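# Share the cup's steel balls evenly between two blue trays

## Task

Empty the steel balls from the white cup so that both blue trays end up holding the same number of them; a ball that leaves the table does not by itself fail the job, but it is counted as one missing.

## Robot and tools

Robot: two arms, left_arm with a five-finger left hand and right_arm with a five-finger right hand. Bases in the scene frame: left_arm at (-0.069, +0.455, +0.001) m, right_arm at (-0.044, -0.367, +0.001) m. A post stands behind the arms and a camera stand sits between them just behind the bases; do not strike either.

Scene frame: origin at table-top height midway between the nominal bases, +x out over the table, +z up, left_arm on the +y side. Reported hand positions (m), quaternions (wxyz) and velocities (m/s, rad/s) are in this frame and may be off by a few cm.

Hand point: a spot 0.05 m in front of the palm and 0.15 m from the wrist flange along the fingers. Its +z runs along straight fingers, +y out of the palm, +x across the palm away from the thumb on the right hand (toward the thumb on the left hand). Straight fingertips extend 0.06-0.07 m past it. With the palm down the wrist can sit about 0.11 m below the point and reach the table first.

A row is 28 numbers, each in [-1, 1], always for both arms: left_arm dx, dy, dz, rx, ry, rz, then left thumb_turn, thumb_bend, index, middle, ring, little, force_limit, speed; then the same fourteen for right_arm. The six pose numbers are an offset, not a pose: measured from that arm's Hand target as it stood when the call began, along that Hand target's own axes. 1.0 equals 0.6 m of travel or 180 degrees; rx, ry, rz form a single rotation vector. All zeros asks the arm for nothing new. The six finger numbers are absolute targets: -1 open (thumb beside the palm, fingers straight), +1 closed (thumb across the palm, fingers curled). force_limit runs from about 0 N at -1 to 10 N at +1 (15 N for the two thumb motors); speed rises from nearly zero at -1 to full at +0.48 and stays full above. To leave a hand alone, resend the eight hand numbers of its last executed row. Use speed -0.94 or lower for gentle closing. Thumb opposed plus fingers grip items about 0.035-0.065 m across; thumb tip against the index pad can pinch small light items such as a ball.

execute_actions(actions, cameras): actions is a list of actions, each a list of up to 15 rows; one row per 1/30 s step, and a short action repeats its last row to fill 15 steps. Every row of an action counts from that action's start pose. Camera images return only for an empty actions list or when cameras names them ("all", or names cam_high, cam_left_wrist, cam_right_wrist; 896x504 each).

move(target, speed, blend, stop_force, zero, blocking, cameras): drives each hand point in a straight line. target is one 28-number row or a list of up to 15 rows; every row's offsets count from the same starting Hand targets. speed: m/s, 0.002-3.6, default 0.25 (turns limited to double that in rad/s); one value or one per target. blend: corner rounding in m for a list, 0 means stop at each. stop_force: 3-120 N, ends an arm's path when its wrist sensor feels that much push against the motion; use with slow speed to touch down gently; all rows must then share the same hand numbers. zero (default true) rezeroes before the move; blocking=false returns early (not with stop_force). Paths ignore obstacles and the other arm; total time is capped at 10 s. The result adds a move: line such as done, off_target, moving, held or fault, plus limits=paced (pose clipped) or limits=held (a check withheld steps).

wait(seconds 0-3600) lets time pass; stop brakes a running move; zoom_image(camera, region [x0,y0,x1,y1] in pixels, at most 504x504) enlarges part of the latest image; show_instructions shows the reference pages; zero_wrist_force(arm: left_arm or right_arm) rezeroes that sensor; finished_scene(scene 1) ends the job irreversibly.

Results: Hand target is the last commanded pose after clipping, the base for the next offsets; the hand point may rest short of it, so send the remainder as an offset. hand_measured, hand_stopped_by (moving, target, force, stalled, fault) and hand_load_n (N, positive when pushed open) list six values in finger-number order; a load near 0 means nothing is held. Wrist force and torque are in the hand's own axes. Joint velocities may be omitted when within noise.

Limits: each step the commanded orientation is clipped to 32 degrees from the measured one. Keep the wrist away from its own base's vertical axis, or the move is refused or the arm swings. The clearance check blocks arm-to-arm approaches but not fingers. A joint torque over its limit, or about 150 N of outside force, freezes that arm for 10 s; a motor reaching 85 °C brakes the arm for 30-60 s.

Avoid: dropping balls or releasing them while moving, letting the cup tip or anything leave the table, hitting fixed objects, pressing hard on the table or cup, squeezing fingers hard, and arms colliding. Pour or carry balls low and slowly, then count the balls in each tray on the cameras before finishing.

Each tool is called after ">>>" by a JSON object that holds its "fn" and its "kwargs", one argument or row to a line.

Reference images:

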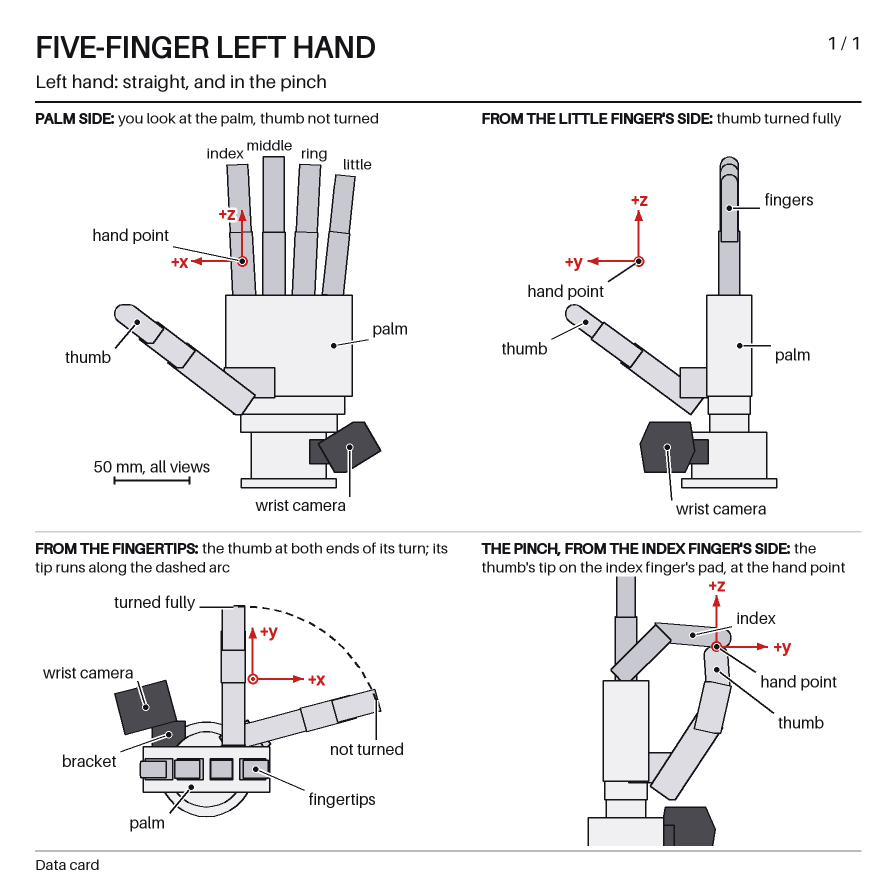

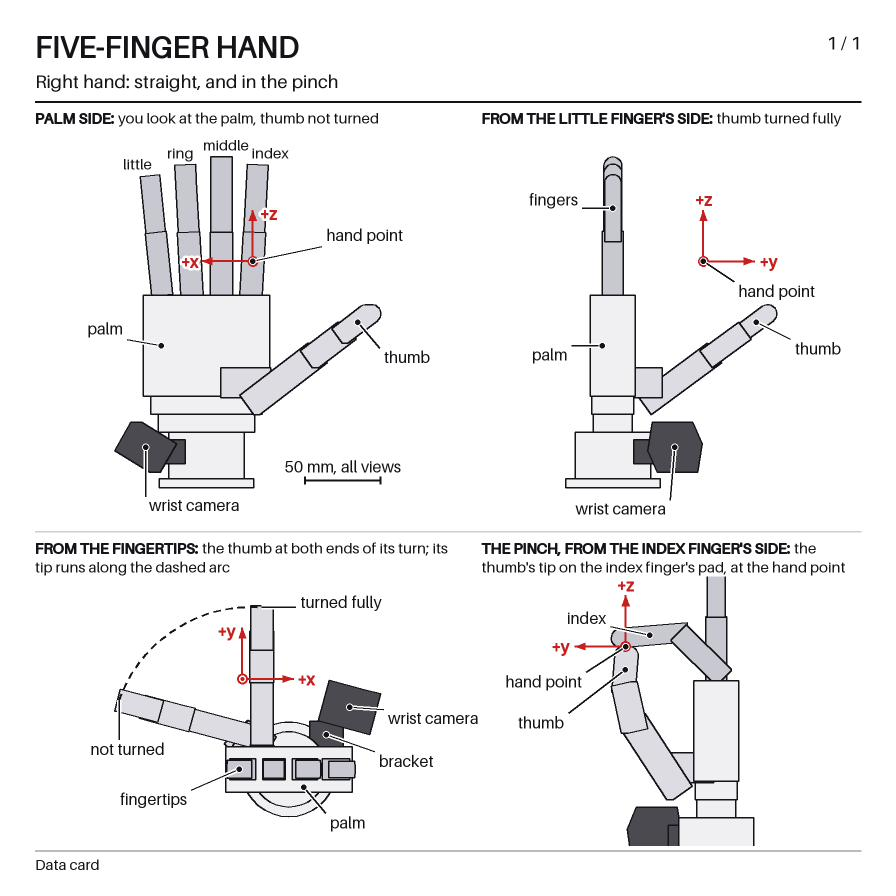

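## Session

>>> {"fn": "execute_actions", "kwargs": {
  "actions": []
}}

Scene clock: 0.00 s.
left_arm: end_effector_position=(+0.6799, -0.0421, +0.2684) hand_measured=(-1.000, -1.000, -1.000, -1.000, -1.000, -1.000) hand_load_n=(+0.0, +0.0, +0.0, +0.0, +0.0, +0.0) hand_stopped_by=(target, target, target, target, target, target) hand_force_limit=0.00 hand_speed=-0.80 end_effector_quat_wxyz=(+0.272, +0.800, -0.241, +0.477) | right_arm: end_effector_position=(+0.2064, -0.8764, +0.2141) hand_measured=(-1.000, -1.000, -1.000, -1.000, -1.000, -1.000) hand_load_n=(+0.0, +0.0, +0.0, +0.0, +0.0, +0.0) hand_stopped_by=(target, target, target, target, target, target) hand_force_limit=0.00 hand_speed=-0.80 end_effector_quat_wxyz=(-0.040, +0.972, +0.232, +0.020)
Joint positions: left_arm=[2.898 -2.422 -0.788 2.732 -1.044 1.599] | right_arm=[-1.36 -1.025 1.193 1.484 1.531 -0.24]
Joint velocities: within noise
Joint torques (N m): no reading
Motor temperatures (°C): left_arm=[37 36 28 38 40 40] | right_arm=[36 28 28 38 44 36]
Wrist force (N): no reading
Wrist torque (N m): no reading
Wrist force, peak (N): no reading
Hand target: left_arm +0.6799, -0.0421, +0.2684; +0.272, +0.800, -0.241, +0.477 | right_arm +0.2064, -0.8764, +0.2141; -0.040, +0.972, +0.232, +0.020

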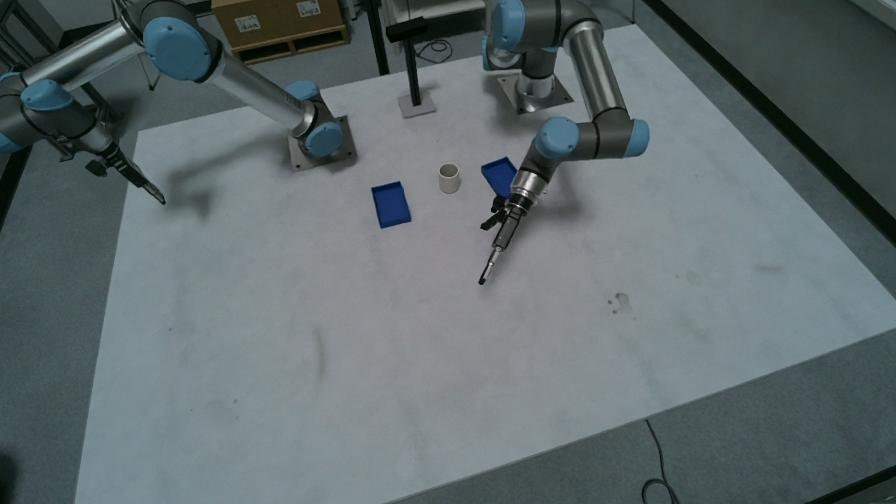

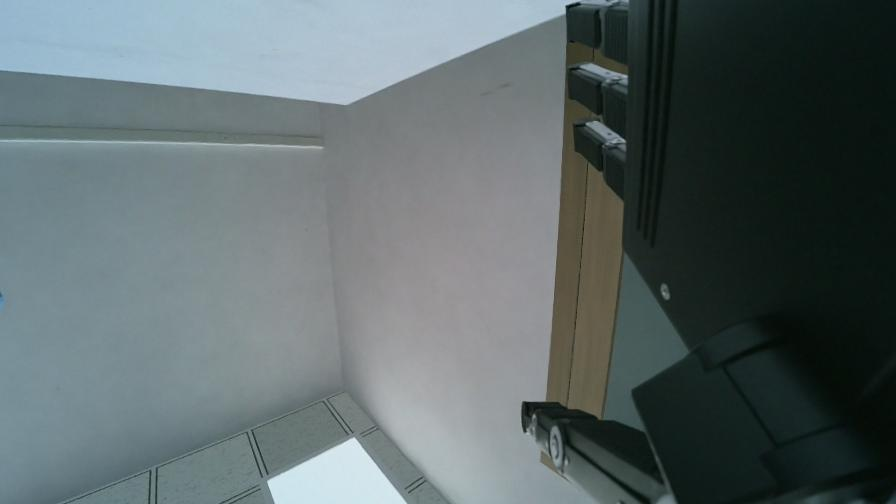

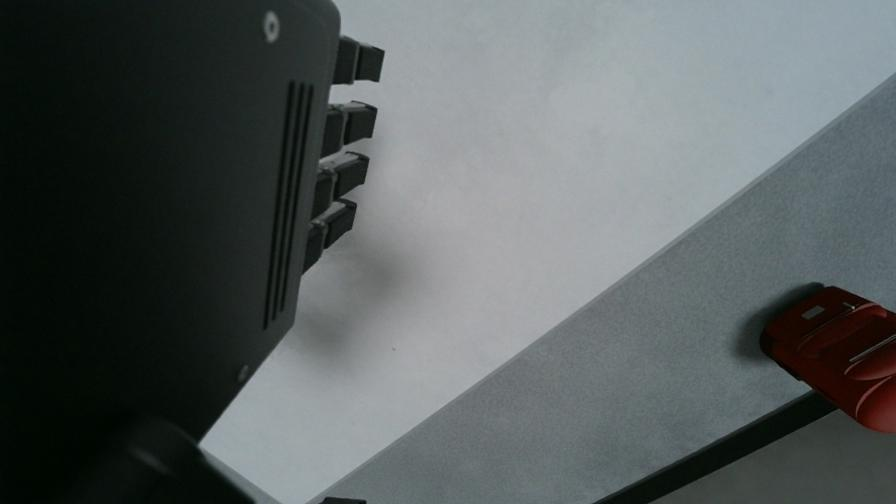

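>>> {"fn": "zoom_image", "kwargs": {
  "camera": "cam_high",
  "region": [360, 130, 560, 260]
}}

>>> {"fn": "zoom_image", "kwargs": {
  "camera": "cam_high",
  "region": [425, 150, 475, 205]
}}

Scaled by 2.520 from the camera's image (finer frame: 1280x720).

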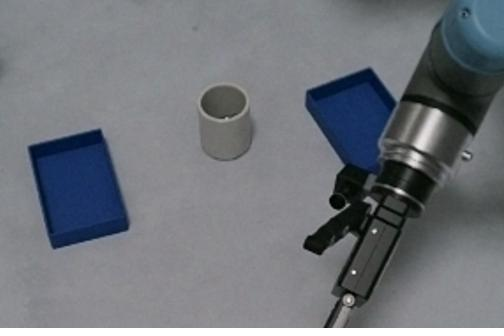

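Scaled by 9.164 from the camera's image (finer frame: 1280x720).

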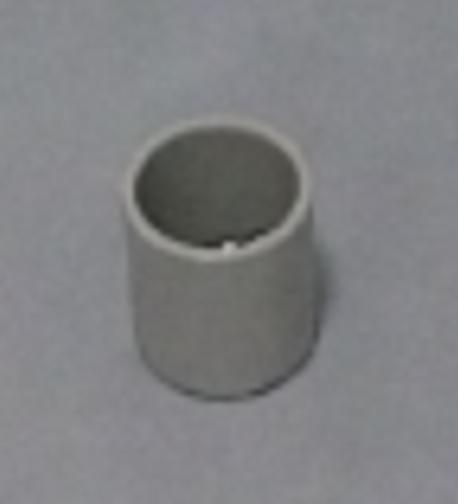

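>>> {"fn": "move", "kwargs": {
  "target": [-0.038,-0.532,-0.781,0,0,0,-1,-1,-1,-1,-1,-1,0,-0.8,0,0,0,0,0,0,-1,-1,-1,-1,-1,-1,0,-0.8],
  "speed": 0.3,
  "cameras": ["cam_high"]
}}

Scene clock: 21.00 s.
left_arm: end_effector_position=(+0.5803, +0.5075, +0.3686) hand_measured=(-1.000, -1.000, -1.000, -1.000, -1.000, -1.000) hand_load_n=(+0.0, +0.0, +0.0, +0.0, +0.0, +0.0) hand_stopped_by=(target, target, target, target, target, target) hand_force_limit=0.00 hand_speed=-0.80 end_effector_quat_wxyz=(+0.272, +0.800, -0.241, +0.477) | right_arm: end_effector_position=(+0.2064, -0.8764, +0.2141) hand_measured=(-1.000, -1.000, -1.000, -1.000, -1.000, -1.000) hand_load_n=(+0.0, +0.0, +0.0, +0.0, +0.0, +0.0) hand_stopped_by=(target, target, target, target, target, target) hand_force_limit=0.00 hand_speed=-0.80 end_effector_quat_wxyz=(-0.040, +0.972, +0.232, +0.020)
Joint positions: left_arm=[3.837 -2.277 -0.983 1.808 -0.412 2.786] | right_arm=[-1.36 -1.025 1.193 1.484 1.531 -0.24]
Joint torques (N m): left_arm=[8.85 56.53 6.24 -3.8 2.88 1.21] | right_arm=[-2.35 -39.64 -16.9 2.41 0.03 0.3]
Wrist force (N): left_arm=[-0.6 -0.9 -0.5] | right_arm=[0.2 0.0 -0.4]
Wrist torque (N m): left_arm=[-0.12 0.09 0.05] | right_arm=[0.04 -0.01 0.01]
Wrist force, peak (N): left_arm=[-0.9 -2.3 -2.2] | right_arm=[0.6 -0.3 -0.3]
Hand target: left_arm +0.5803, +0.5075, +0.3686; +0.272, +0.800, -0.241, +0.477 | right_arm +0.2064, -0.8764, +0.2141; -0.040, +0.972, +0.232, +0.020
Off the commanded pose: left_arm 0.000 m, 0 deg | right_arm 0.000 m, 0 deg.
move: done

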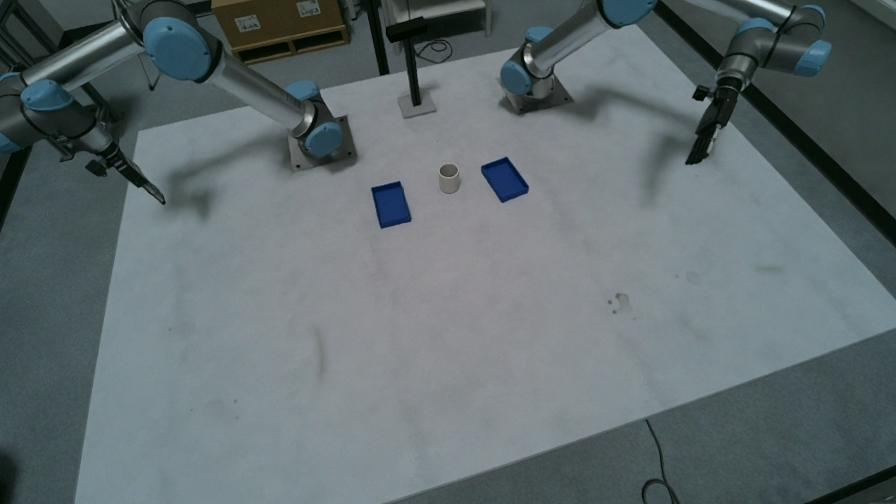

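>>> {"fn": "move", "kwargs": {
  "target": [0,0,0,0,0,0,-1,-1,-1,-1,-1,-1,0,-0.8,0.616,-0.496,-0.075,0,0,0,-1,-1,-1,-1,-1,-1,0,-0.8],
  "speed": 0.3
}}

Scene clock: 24.60 s.
left_arm: end_effector_position=(+0.5803, +0.5075, +0.3686) hand_measured=(-1.000, -1.000, -1.000, -1.000, -1.000, -1.000) hand_load_n=(+0.0, +0.0, +0.0, +0.0, +0.0, +0.0) hand_stopped_by=(target, target, target, target, target, target) hand_force_limit=0.00 hand_speed=-0.80 end_effector_quat_wxyz=(+0.272, +0.800, -0.241, +0.477) | right_arm: end_effector_position=(+0.4004, -0.4497, +0.3003) hand_measured=(-1.000, -1.000, -1.000, -1.000, -1.000, -1.000) hand_load_n=(+0.0, +0.0, +0.0, +0.0, +0.0, +0.0) hand_stopped_by=(target, target, target, target, target, target) hand_force_limit=0.00 hand_speed=-0.80 end_effector_quat_wxyz=(-0.040, +0.972, +0.232, +0.020)
Joint positions: left_arm=[3.837 -2.277 -0.983 1.808 -0.412 2.787] | right_arm=[-0.411 -1.264 1.301 1.549 1.483 0.71]
Joint torques (N m): left_arm=[7.3 54.59 8.29 -3.64 2.82 1.27] | right_arm=[9.22 -39.95 -20.96 0.48 -0.64 2.19]
Wrist force (N): left_arm=[-0.8 -0.8 -0.4] | right_arm=[0.0 0.2 -0.4]
Wrist torque (N m): left_arm=[-0.11 0.11 0.04] | right_arm=[0.04 0.02 0.12]
Wrist force, peak (N): left_arm=[-0.9 -0.9 -0.5] | right_arm=[1.8 -2.0 -0.3]
Hand target: left_arm +0.5803, +0.5075, +0.3686; +0.272, +0.800, -0.241, +0.477 | right_arm +0.4004, -0.4496, +0.3004; -0.040, +0.972, +0.232, +0.020
Off the commanded pose: left_arm 0.000 m, 0 deg | right_arm 0.000 m, 0 deg.
move: done

>>> {"fn": "move", "kwargs": {
  "target": [0,0,0,0,0,0,-1,-1,-1,-1,-1,-1,0,-0.8,0.103,-0.7385,0.1655,0,0,0,-1,-1,-1,-1,-1,-1,0,-0.8],
  "speed": 0.3,
  "cameras": ["all"]
}}

Scene clock: 27.40 s.
left_arm: end_effector_position=(+0.5803, +0.5075, +0.3686) hand_measured=(-1.000, -1.000, -1.000, -1.000, -1.000, -1.000) hand_load_n=(+0.0, -0.5, +0.0, +0.0, +0.0, +0.0) hand_stopped_by=(target, target, target, target, target, target) hand_force_limit=0.00 hand_speed=-0.80 end_effector_quat_wxyz=(+0.272, +0.800, -0.241, +0.477) | right_arm: end_effector_position=(+0.2571, -0.0193, +0.2352) hand_measured=(-1.000, -1.000, -1.000, -1.000, -1.000, -1.000) hand_load_n=(+0.0, +0.0, +0.0, +0.0, +0.0, +0.0) hand_stopped_by=(target, target, target, target, target, target) hand_force_limit=0.00 hand_speed=-0.80 end_effector_quat_wxyz=(-0.040, +0.972, +0.232, +0.020)
Joint positions: left_arm=[3.837 -2.277 -0.983 1.808 -0.412 2.787] | right_arm=[0.632 -1.123 1.248 1.377 1.514 1.755]
Joint torques (N m): left_arm=[7.66 51.34 9.75 -3.49 2.86 1.35] | right_arm=[10.01 -35.03 -21.44 0.08 -1.32 1.83]
Wrist force (N): left_arm=[-0.8 -1.1 -0.4] | right_arm=[0.4 -0.3 0.0]
Wrist torque (N m): left_arm=[-0.16 0.11 0.05] | right_arm=[-0.01 -0.07 0.08]
Wrist force, peak (N): left_arm=[-0.8 -1.1 -0.6] | right_arm=[0.6 -3.0 0.5]
Hand target: left_arm +0.5803, +0.5075, +0.3686; +0.272, +0.800, -0.241, +0.477 | right_arm +0.2571, -0.0192, +0.2352; -0.040, +0.972, +0.232, +0.020
Off the commanded pose: left_arm 0.000 m, 0 deg | right_arm 0.000 m, 0 deg.
move: done
cam_left_wrist: T_world_to_cam=[[0.75404, 0.65666, 0.01461, -0.77265], [-0.15137, 0.15208, 0.97671, -0.36517], [0.63914, -0.73869, 0.21407, 0.03567]] pos_world=[0.50454, 0.58925, 0.36032]
cam_right_wrist: T_world_to_cam=[[0.70124, -0.70661, -0.09467, -0.17176], [-0.64571, -0.68579, 0.33579, 0.0873], [-0.30219, -0.17434, -0.93717, 0.40876]] pos_world=[0.30034, 0.00976, 0.3375]

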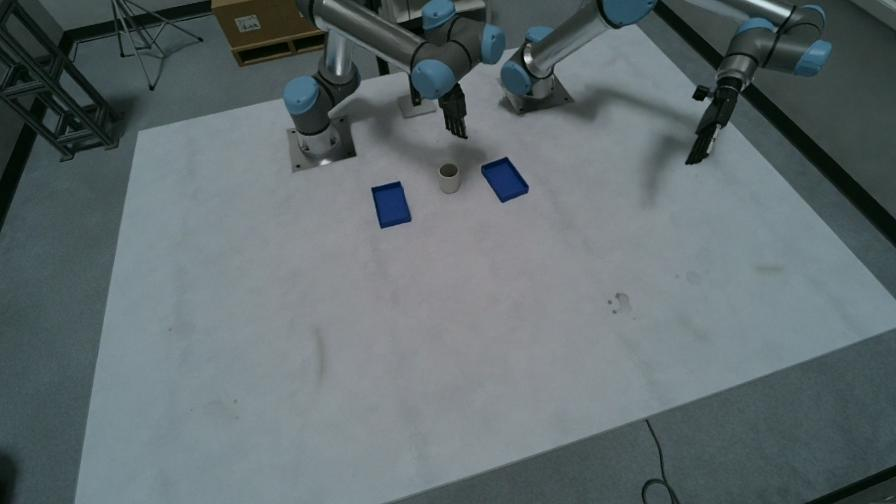

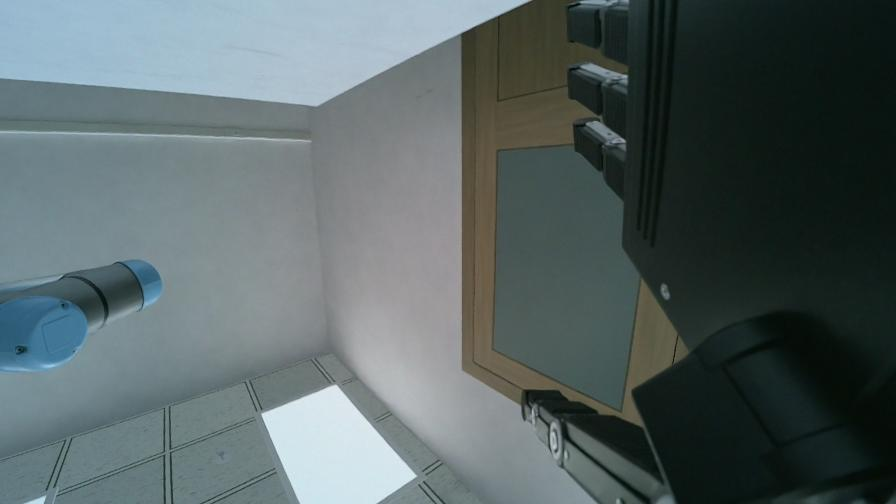

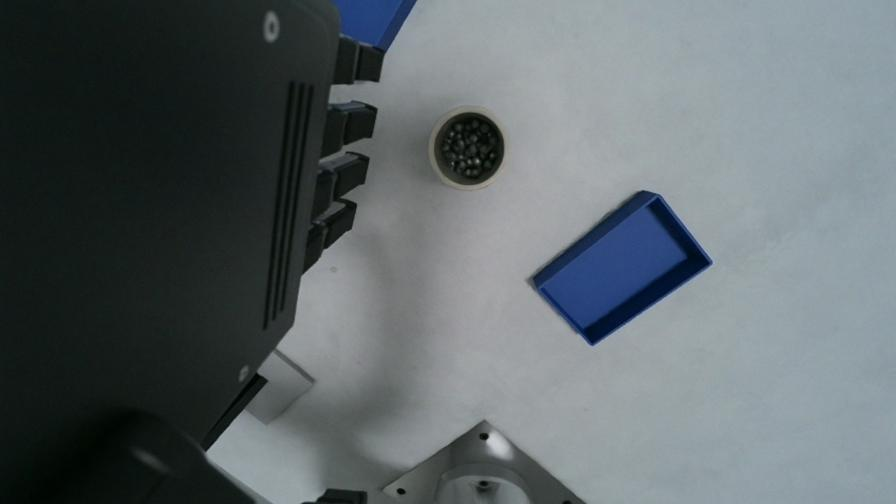

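>>> {"fn": "zoom_image", "kwargs": {
  "camera": "cam_right_wrist",
  "region": [418, 98, 518, 198]
}}

>>> {"fn": "zoom_image", "kwargs": {
  "camera": "cam_right_wrist",
  "region": [436, 110, 504, 188]
}}

Scaled by 5.040 from the camera's image (finer frame: 1280x720).

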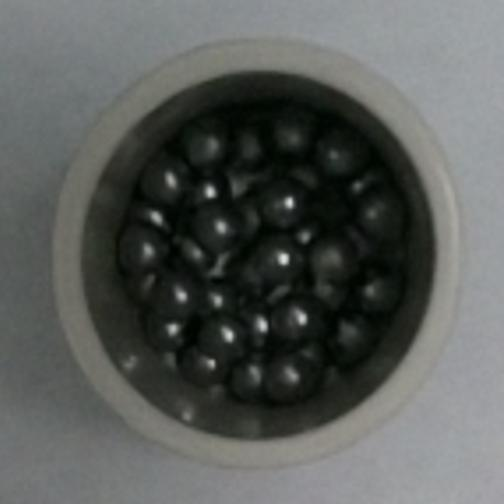

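Scaled by 6.462 from the camera's image (finer frame: 1280x720).

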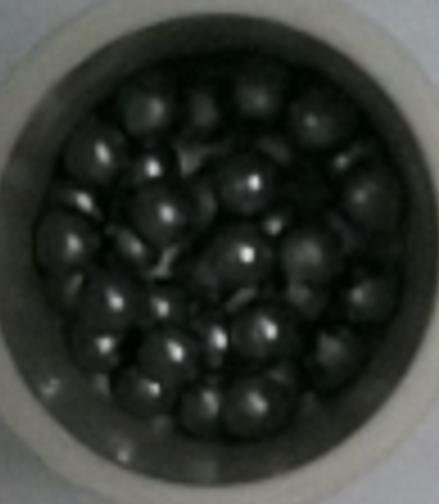

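>>> {"fn": "move", "kwargs": {
  "target": [0,0,0,0,0,0,-1,-1,-1,-1,-1,-1,0,-0.8,-0.02,0.2154,-0.016,0.2448,0.3877,-0.2868,1,-1,-1,-1,-1,-1,0,-0.5],
  "speed": 0.2,
  "cameras": ["all"]
}}

Scene clock: 55.97 s.
left_arm: end_effector_position=(+0.5803, +0.5075, +0.3686) hand_measured=(-1.000, -1.000, -1.000, -1.000, -1.000, -1.000) hand_load_n=(+0.0, +0.0, +0.0, +0.0, +0.0, +0.0) hand_stopped_by=(target, target, target, target, target, target) hand_force_limit=0.00 hand_speed=-0.80 end_effector_quat_wxyz=(+0.272, +0.800, -0.241, +0.477) | right_arm: end_effector_position=(+0.3047, -0.1404, +0.2353) hand_measured=(+1.000, -1.000, -1.000, -1.000, -1.000, -1.000) hand_load_n=(+0.5, +0.0, +0.0, +0.0, +0.0, +0.0) hand_stopped_by=(target, target, target, target, target, target) hand_force_limit=0.00 hand_speed=-0.50 end_effector_quat_wxyz=(-0.474, +0.525, +0.525, +0.473) end_effector_velocity=(+0.001, -0.001, +0.000) end_effector_angular_velocity=(+0.000, -0.005, -0.001)
Joint positions: left_arm=[3.837 -2.277 -0.983 1.808 -0.412 2.787] | right_arm=[-0.565 -1.226 2.452 1.718 0.556 -1.403]
Joint velocities: left_arm=[within noise] | right_arm=[-0.001 0 -0.001 0 0 -0.005]
Joint torques (N m): left_arm=[7.86 44.42 17.3 -3.68 2.77 1.39] | right_arm=[8.03 -19.96 -13.67 0.96 0.05 -1.67]
Wrist force (N): left_arm=[-0.7 -1.0 -0.5] | right_arm=[-0.7 -0.2 -1.5]
Wrist torque (N m): left_arm=[-0.13 0.10 0.05] | right_arm=[-0.04 0.26 -0.03]
Wrist force, peak (N): left_arm=[-0.7 -1.1 -0.6] | right_arm=[-1.0 -0.2 -2.1]
Hand target: left_arm +0.5803, +0.5075, +0.3686; +0.272, +0.800, -0.241, +0.477 | right_arm +0.3047, -0.1404, +0.2353; -0.474, +0.525, +0.525, +0.473
Off the commanded pose: left_arm 0.000 m, 0 deg | right_arm 0.000 m, 0 deg.
move: done
cam_left_wrist: T_world_to_cam=[[0.75404, 0.65666, 0.01461, -0.77265], [-0.15137, 0.15208, 0.97671, -0.36517], [0.63914, -0.73869, 0.21407, 0.03567]] pos_world=[0.50454, 0.58925, 0.36032]
cam_right_wrist: T_world_to_cam=[[0.95195, 0.07887, 0.29591, -0.34869], [0.29513, -0.49411, -0.81777, 0.04672], [0.08171, 0.86582, -0.49365, 0.3268]] pos_world=[0.29145, -0.23236, 0.30271]

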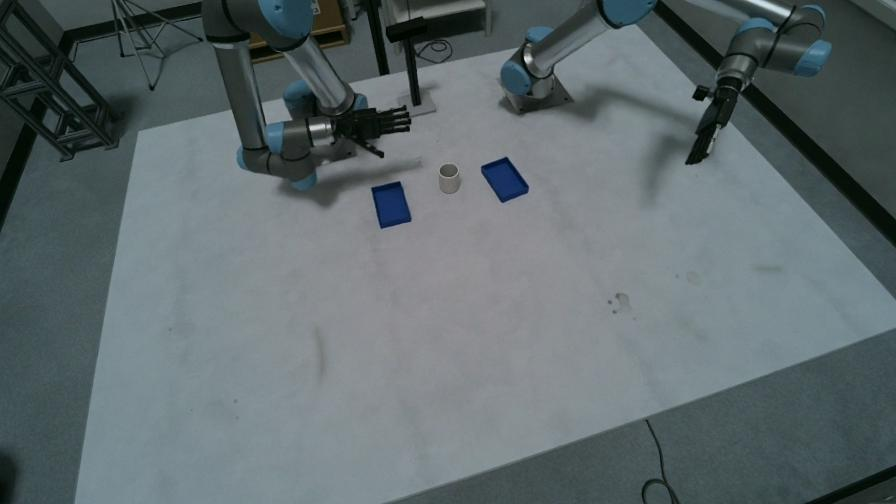

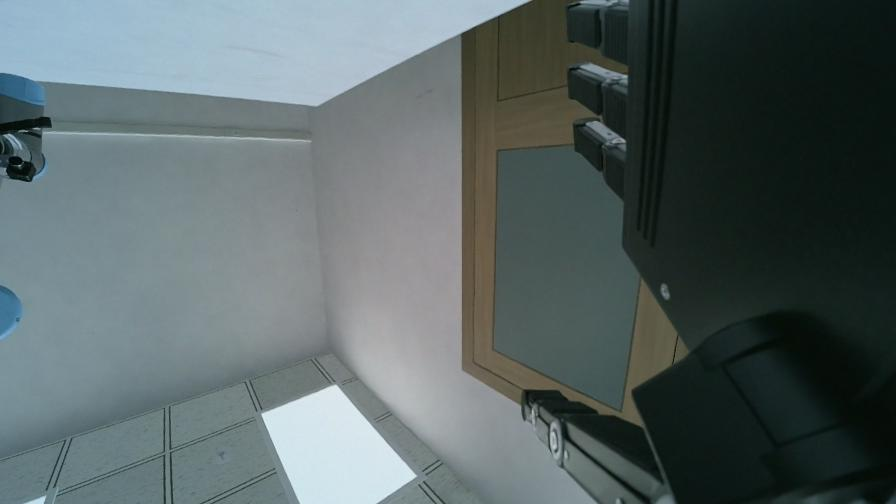

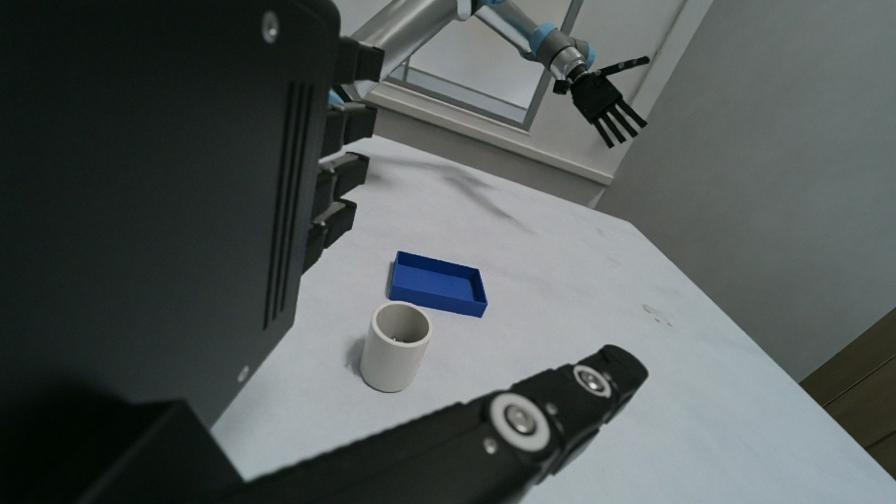

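>>> {"fn": "zoom_image", "kwargs": {
  "camera": "cam_right_wrist",
  "region": [340, 230, 500, 410]
}}

>>> {"fn": "zoom_image", "kwargs": {
  "camera": "cam_high",
  "region": [190, 60, 450, 240]
}}

Scaled by 2.800 from the camera's image (finer frame: 1280x720).

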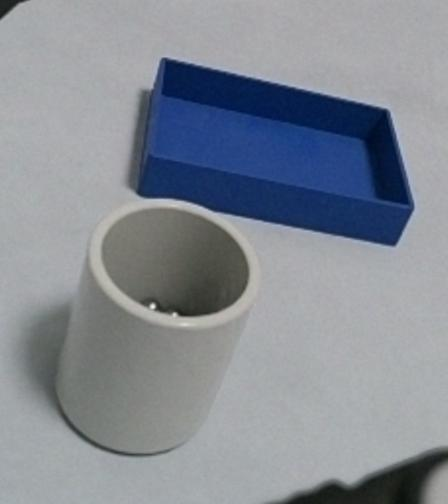

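Scaled by 1.938 from the camera's image (finer frame: 1280x720).

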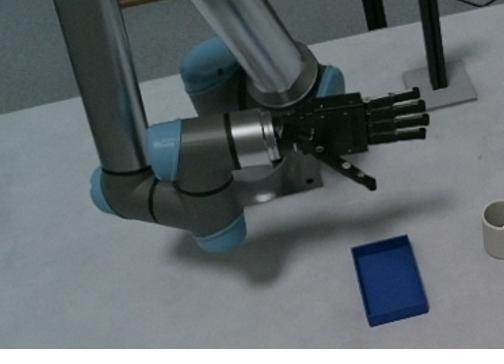

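>>> {"fn": "move", "kwargs": {
  "target": [0,0,0,0,0,0,-1,-1,-1,-1,-1,-1,0,-0.8,0.0211,-0.0792,0.2006,-0.2448,-0.3877,0.2868,1,-1,-1,-1,-1,-1,0,-0.5],
  "speed": 0.25
}}

>>> {"fn": "move", "kwargs": {
  "target": [0,0,0,0,0,0,-1,-1,-1,-1,-1,-1,0,-0.8,-0.0245,-0.012,0.033,-0.0462,0.4490,0.0141,1,-1,-1,-1,-1,-1,0,-0.5],
  "speed": 0.25,
  "cameras": ["all"]
}}

Scene clock: 71.90 s.
left_arm: end_effector_position=(+0.5803, +0.5075, +0.3686) hand_measured=(-1.000, -1.000, -1.000, -1.000, -1.000, -1.000) hand_load_n=(+0.0, +0.0, +0.0, +0.0, +0.0, +0.0) hand_stopped_by=(target, target, target, target, target, target) hand_force_limit=0.00 hand_speed=-0.80 end_effector_quat_wxyz=(+0.272, +0.800, -0.241, +0.477) | right_arm: end_effector_position=(+0.2570, -0.0193, +0.2354) hand_measured=(+1.000, -1.000, -1.000, -1.000, -1.000, -1.000) hand_load_n=(+0.0, +0.0, +0.0, +0.0, +0.0, +0.0) hand_stopped_by=(target, target, target, target, target, target) hand_force_limit=0.00 hand_speed=-0.50 end_effector_quat_wxyz=(-0.040, +0.972, +0.232, +0.020)
Joint positions: left_arm=[3.837 -2.277 -0.983 1.808 -0.412 2.787] | right_arm=[0.632 -1.123 1.248 1.377 1.514 1.754]
Joint torques (N m): left_arm=[7.28 40.1 22.75 -3.56 2.88 1.39] | right_arm=[-11.96 -34.6 -20.99 2.57 -0.4 0.69]
Wrist force (N): left_arm=[-0.7 -0.9 -0.6] | right_arm=[0.3 -0.1 -0.1]
Wrist torque (N m): left_arm=[-0.11 0.08 0.05] | right_arm=[0.03 -0.06 0.07]
Wrist force, peak (N): left_arm=[-0.9 -1.1 -0.4] | right_arm=[-0.9 -0.1 -1.9]
Hand target: left_arm +0.5803, +0.5075, +0.3686; +0.272, +0.800, -0.241, +0.477 | right_arm +0.2570, -0.0194, +0.2354; -0.040, +0.972, +0.232, +0.020
Off the commanded pose: left_arm 0.000 m, 0 deg | right_arm 0.000 m, 0 deg.
move: done

Scene clock: 75.27 s.
left_arm: end_effector_position=(+0.5803, +0.5075, +0.3686) hand_measured=(-1.000, -1.000, -1.000, -1.000, -1.000, -1.000) hand_load_n=(+0.0, +0.0, +0.0, +0.0, +0.0, +0.0) hand_stopped_by=(target, target, target, target, target, target) hand_force_limit=0.00 hand_speed=-0.80 end_effector_quat_wxyz=(+0.272, +0.800, -0.241, +0.477) | right_arm: end_effector_position=(+0.2410, -0.0178, +0.2153) hand_measured=(+1.000, -1.000, -1.000, -1.000, -1.000, -1.000) hand_load_n=(+0.5, +0.0, +0.0, +0.0, +0.5, +0.0) hand_stopped_by=(target, target, target, target, target, target) hand_force_limit=0.00 hand_speed=-0.50 end_effector_quat_wxyz=(-0.116, +0.732, +0.129, +0.659) end_effector_velocity=(+0.000, +0.001, +0.002) end_effector_angular_velocity=(+0.006, -0.004, +0.001)
Joint positions: left_arm=[3.837 -2.277 -0.983 1.808 -0.412 2.787] | right_arm=[1.022 -1.615 2.201 -0.45 2.258 1.657]
Joint velocities: left_arm=[within noise] | right_arm=[0.001 -0.002 0 -0.005 0 0]
Joint torques (N m): left_arm=[7.01 37.66 26.63 -3.4 2.93 1.36] | right_arm=[-12.31 -22.55 -17.72 -2.9 0.43 0.3]
Wrist force (N): left_arm=[-0.8 -0.8 -0.4] | right_arm=[-1.2 -0.8 -2.0]
Wrist torque (N m): left_arm=[-0.11 0.12 0.03] | right_arm=[-0.05 0.35 -0.09]
Wrist force, peak (N): left_arm=[-0.7 -1.0 -0.7] | right_arm=[-1.6 -0.5 -2.0]
Hand target: left_arm +0.5803, +0.5075, +0.3686; +0.272, +0.800, -0.241, +0.477 | right_arm +0.2411, -0.0179, +0.2154; -0.116, +0.732, +0.129, +0.659
Off the commanded pose: left_arm 0.000 m, 0 deg | right_arm 0.000 m, 0 deg.
move: done
cam_left_wrist: T_world_to_cam=[[0.75404, 0.65666, 0.01461, -0.77265], [-0.15137, 0.15208, 0.97671, -0.36517], [0.63914, -0.73869, 0.21407, 0.03567]] pos_world=[0.50454, 0.58925, 0.36032]
cam_right_wrist: T_world_to_cam=[[0.3996, -0.86757, 0.29604, -0.17564], [-0.36428, -0.44664, -0.8172, 0.26927], [0.8412, 0.21871, -0.49452, 0.02157]] pos_world=[0.15013, -0.03683, 0.28271]

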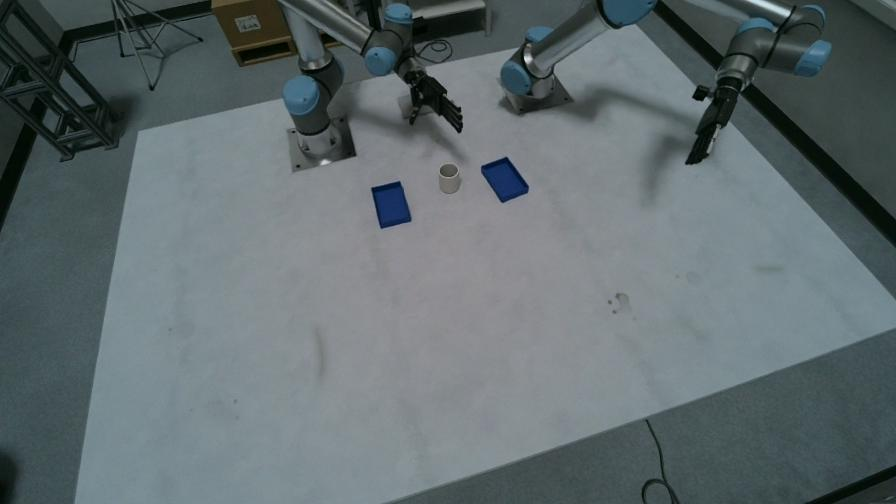

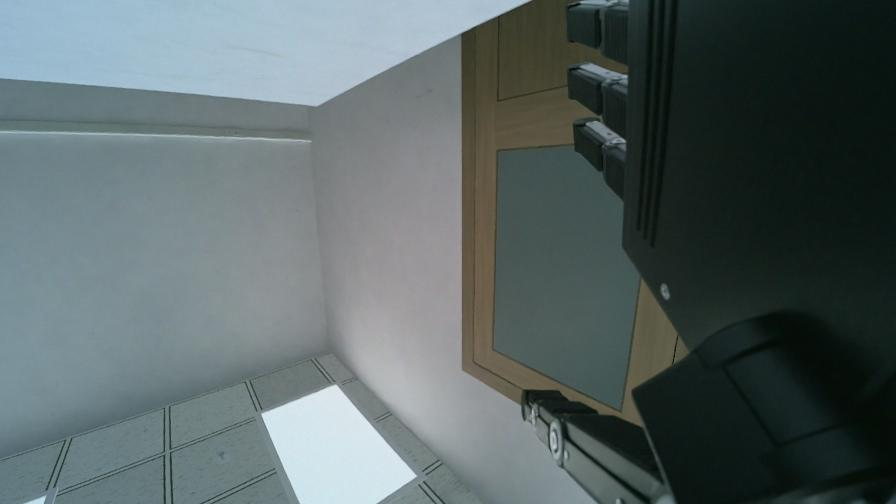

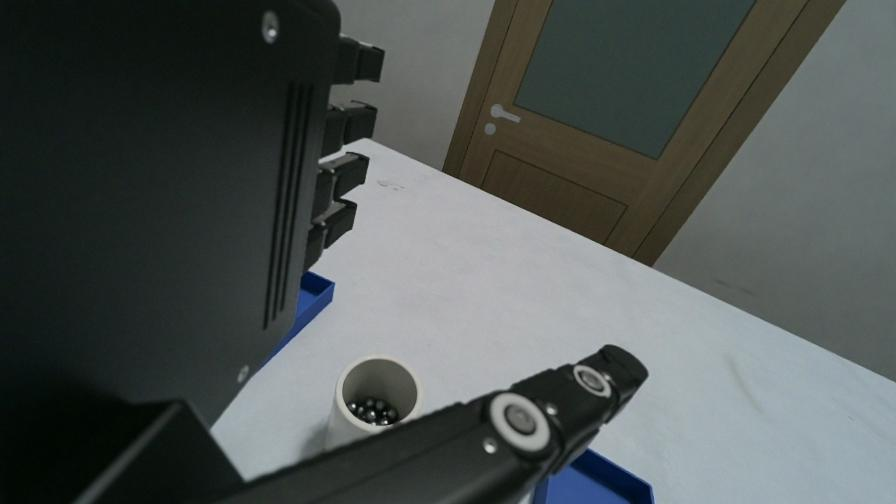

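>>> {"fn": "zoom_image", "kwargs": {
  "camera": "cam_right_wrist",
  "region": [300, 330, 460, 490]
}}

Scaled by 3.150 from the camera's image (finer frame: 1280x720).

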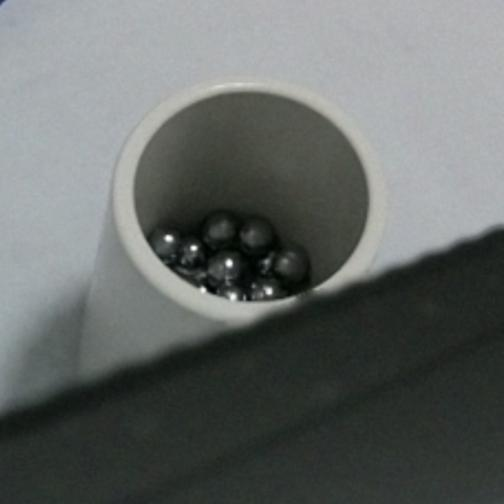

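>>> {"fn": "move", "kwargs": {
  "target": [0,0,0,0,0,0,-1,-1,-1,-1,-1,-1,0,-0.8,-0.2569,0,0.027,0,0,0,1,-1,-1,-1,-1,-1,0,-0.5],
  "speed": 0.15,
  "stop_force": 12,
  "cameras": ["cam_high","cam_right_wrist"]
}}

Scene clock: 79.47 s.
left_arm: end_effector_position=(+0.5803, +0.5075, +0.3686) hand_measured=(-1.000, -1.000, -1.000, -1.000, -1.000, -1.000) hand_load_n=(+0.0, +0.0, +0.0, +0.0, +0.0, +0.0) hand_stopped_by=(target, target, target, target, target, target) hand_force_limit=0.00 hand_speed=-0.80 end_effector_quat_wxyz=(+0.272, +0.800, -0.241, +0.477) | right_arm: end_effector_position=(+0.2411, -0.0179, +0.0604) hand_measured=(+1.000, -1.000, -1.000, -1.000, -1.000, -1.000) hand_load_n=(+0.0, +0.0, +0.0, +0.0, +0.0, +0.0) hand_stopped_by=(target, target, target, target, target, target) hand_force_limit=0.00 hand_speed=-0.50 end_effector_quat_wxyz=(-0.116, +0.732, +0.129, +0.659)
Joint positions: left_arm=[3.837 -2.277 -0.983 1.808 -0.412 2.787] | right_arm=[1.022 -1.253 2.361 -0.973 2.258 1.657]
Joint torques (N m): left_arm=[7.17 39.31 27.72 -3.51 2.66 1.35] | right_arm=[-9.96 -12.86 -16.53 -2.97 -0.8 1.7]
Wrist force (N): left_arm=[-0.9 -0.9 -0.5] | right_arm=[-0.9 -0.4 -2.2]
Wrist torque (N m): left_arm=[-0.12 0.13 0.03] | right_arm=[0.04 0.30 0.03]
Wrist force, peak (N): left_arm=[-1.0 -1.0 -0.5] | right_arm=[-2.0 -0.2 -2.2]
Hand target: left_arm +0.5803, +0.5075, +0.3686; +0.272, +0.800, -0.241, +0.477 | right_arm +0.2411, -0.0179, +0.0604; -0.116, +0.732, +0.129, +0.659
Off the commanded pose: left_arm 0.000 m, 0 deg | right_arm 0.000 m, 0 deg.
move: done
cam_right_wrist: T_world_to_cam=[[0.39942, -0.86769, 0.29595, -0.12979], [-0.36412, -0.44641, -0.81739, 0.14273], [0.84136, 0.21872, -0.49425, -0.05517]] pos_world=[0.15023, -0.03683, 0.12781]

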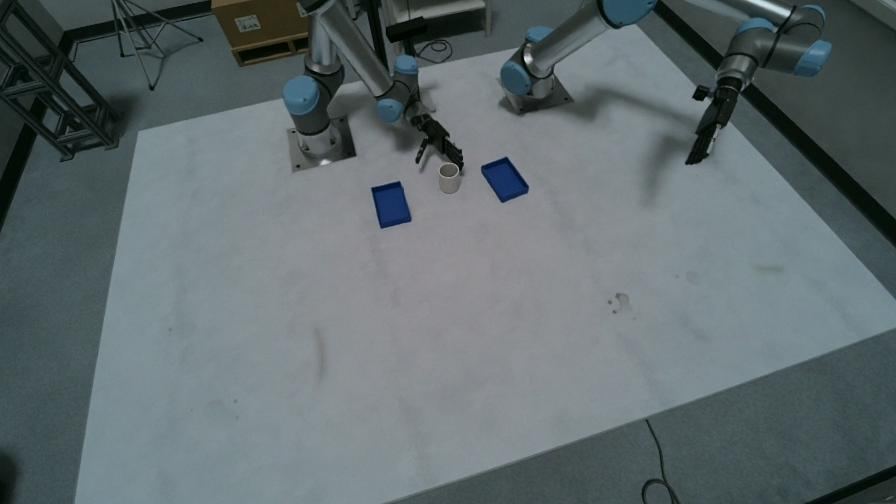

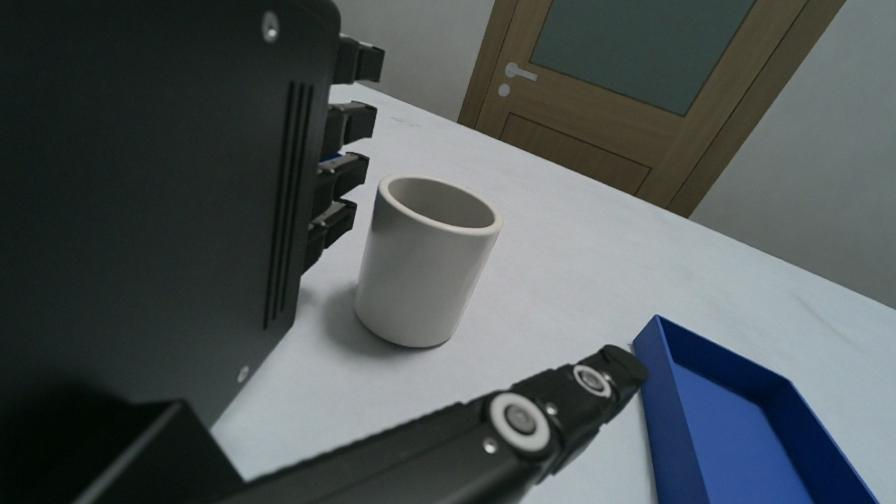

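>>> {"fn": "move", "kwargs": {
  "target": [0,0,0,0,0,0,-1,-1,-1,-1,-1,-1,0,-0.8,-0.0504,0,0.0053,0,0,0,1,-1,-1,-1,-1,-1,0,-0.5],
  "speed": 0.04,
  "stop_force": 6,
  "cameras": ["cam_high","cam_right_wrist"]
}}

>>> {"fn": "zoom_image", "kwargs": {
  "camera": "cam_high",
  "region": [380, 60, 540, 220]
}}

Scene clock: 85.60 s.
left_arm: end_effector_position=(+0.5803, +0.5075, +0.3686) hand_measured=(-1.000, -1.000, -1.000, -1.000, -1.000, -1.000) hand_load_n=(+0.5, +0.0, +0.0, +0.0, +0.0, +0.0) hand_stopped_by=(target, target, target, target, target, target) hand_force_limit=0.00 hand_speed=-0.80 end_effector_quat_wxyz=(+0.272, +0.800, -0.241, +0.477) | right_arm: end_effector_position=(+0.2411, -0.0179, +0.0300) hand_measured=(+1.000, -1.000, -1.000, -1.000, -1.000, -1.000) hand_load_n=(+0.5, +0.0, +0.0, +0.0, +0.0, +0.0) hand_stopped_by=(target, target, target, target, target, target) hand_force_limit=0.00 hand_speed=-0.50 end_effector_quat_wxyz=(-0.116, +0.732, +0.129, +0.659)
Joint positions: left_arm=[3.837 -2.277 -0.983 1.808 -0.412 2.787] | right_arm=[1.022 -1.159 2.371 -1.077 2.258 1.657]
Joint torques (N m): left_arm=[7.1 39.07 27.96 -3.57 3.02 1.45] | right_arm=[-12.34 -35.79 -16.08 0.86 -1.2 -1.96]
Wrist force (N): left_arm=[-0.7 -1.0 -0.4] | right_arm=[-0.9 -0.5 -2.0]
Wrist torque (N m): left_arm=[-0.14 0.10 0.05] | right_arm=[0.00 0.28 0.04]
Wrist force, peak (N): left_arm=[-0.9 -1.0 -0.5] | right_arm=[-1.0 -0.6 -2.6]
Hand target: left_arm +0.5803, +0.5075, +0.3686; +0.272, +0.800, -0.241, +0.477 | right_arm +0.2411, -0.0179, +0.0300; -0.116, +0.732, +0.129, +0.659
Off the commanded pose: left_arm 0.000 m, 0 deg | right_arm 0.000 m, 0 deg.
move: done
cam_right_wrist: T_world_to_cam=[[0.39942, -0.86769, 0.29595, -0.12079], [-0.36412, -0.44641, -0.81739, 0.11788], [0.84136, 0.21872, -0.49425, -0.0702]] pos_world=[0.15023, -0.03683, 0.09741]

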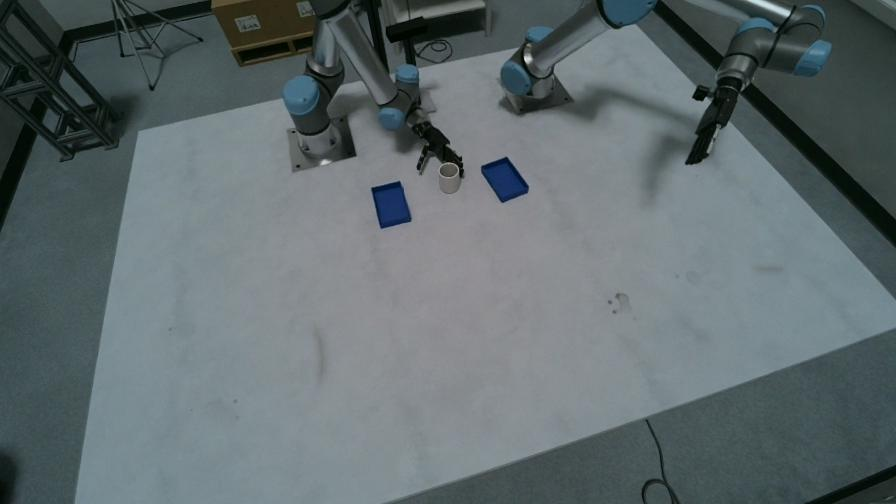

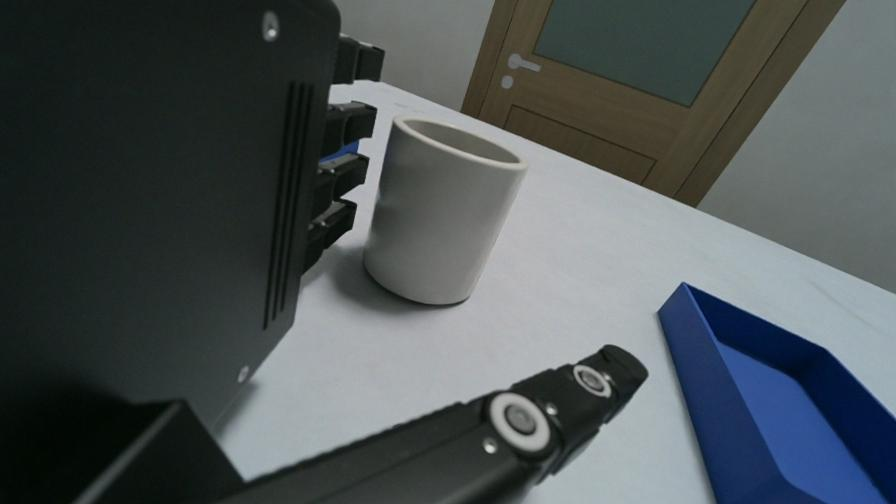

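Scaled by 3.150 from the camera's image (finer frame: 1280x720).

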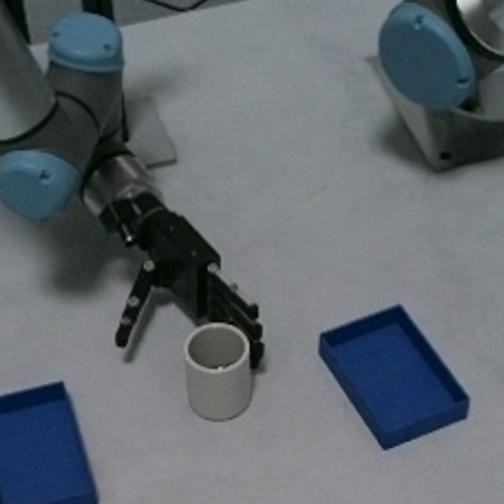

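>>> {"fn": "move", "kwargs": {
  "target": [0,0,0,0,0,0,-1,-1,-1,-1,-1,-1,0,-0.8,0.0123,0,0.1177,0,0,0,1,-1,-1,-1,-1,-1,0,-0.5],
  "speed": 0.04,
  "stop_force": 6,
  "cameras": ["cam_high","cam_right_wrist"]
}}

>>> {"fn": "zoom_image", "kwargs": {
  "camera": "cam_high",
  "region": [380, 60, 540, 220]
}}

Scene clock: 90.93 s.
left_arm: end_effector_position=(+0.5803, +0.5075, +0.3686) hand_measured=(-1.000, -1.000, -1.000, -1.000, -1.000, -1.000) hand_load_n=(+0.0, +0.0, +0.0, +0.0, +0.0, +0.0) hand_stopped_by=(target, target, target, target, target, target) hand_force_limit=0.00 hand_speed=-0.80 end_effector_quat_wxyz=(+0.272, +0.800, -0.241, +0.477) | right_arm: end_effector_position=(+0.3079, +0.0064, +0.0299) hand_measured=(+1.000, -1.000, -1.000, -1.000, -1.000, -1.000) hand_load_n=(+0.5, +0.0, +0.0, +0.0, -0.5, +0.0) hand_stopped_by=(target, target, target, target, target, target) hand_force_limit=0.00 hand_speed=-0.50 end_effector_quat_wxyz=(-0.116, +0.732, +0.129, +0.659)
Joint positions: left_arm=[3.837 -2.277 -0.983 1.808 -0.412 2.787] | right_arm=[0.89 -1.113 2.267 -1.032 2.127 1.636]
Joint torques (N m): left_arm=[8.61 39.53 26.98 -3.54 2.97 1.22] | right_arm=[8.9 -39.66 -1.15 -2.9 1.57 1.82]
Wrist force (N): left_arm=[-0.7 -0.9 -0.2] | right_arm=[-0.9 -0.8 -1.9]
Wrist torque (N m): left_arm=[-0.14 0.10 0.04] | right_arm=[-0.01 0.28 0.02]
Wrist force, peak (N): left_arm=[-0.9 -1.1 -0.5] | right_arm=[-0.8 -0.5 -2.6]
Hand target: left_arm +0.5803, +0.5075, +0.3686; +0.272, +0.800, -0.241, +0.477 | right_arm +0.3079, +0.0064, +0.0299; -0.116, +0.732, +0.129, +0.659
Off the commanded pose: left_arm 0.000 m, 0 deg | right_arm 0.000 m, 0 deg.
move: done
cam_right_wrist: T_world_to_cam=[[0.39942, -0.86769, 0.29595, -0.12635], [-0.36412, -0.44641, -0.81739, 0.15302], [0.84136, 0.21872, -0.49425, -0.13163]] pos_world=[0.21693, -0.01253, 0.09741]

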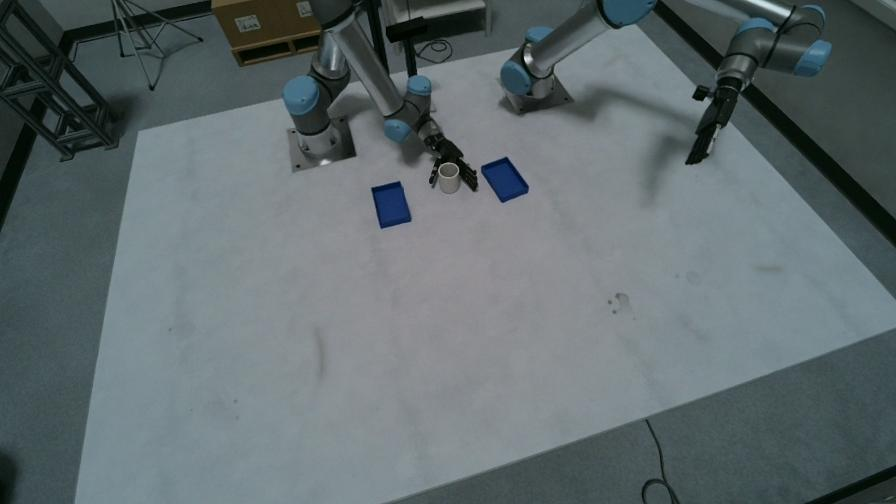

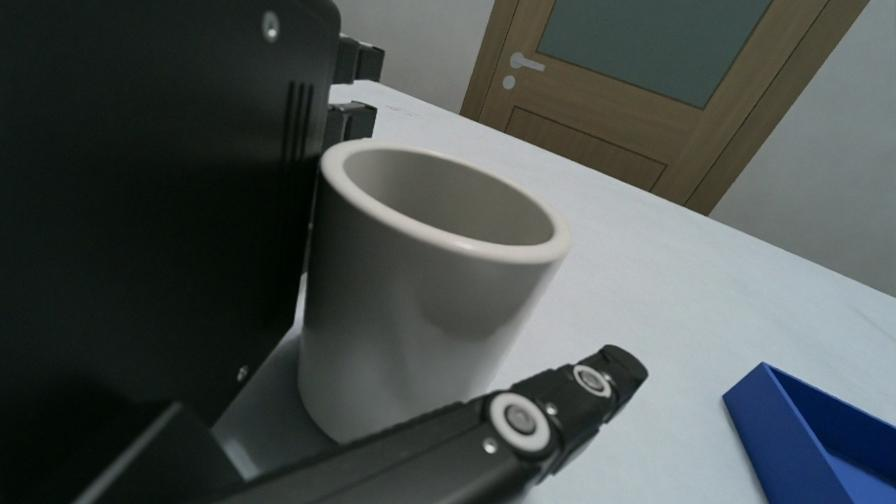

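Scaled by 3.150 from the camera's image (finer frame: 1280x720).

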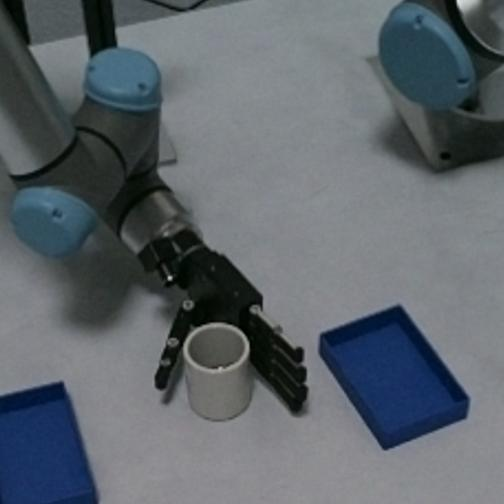

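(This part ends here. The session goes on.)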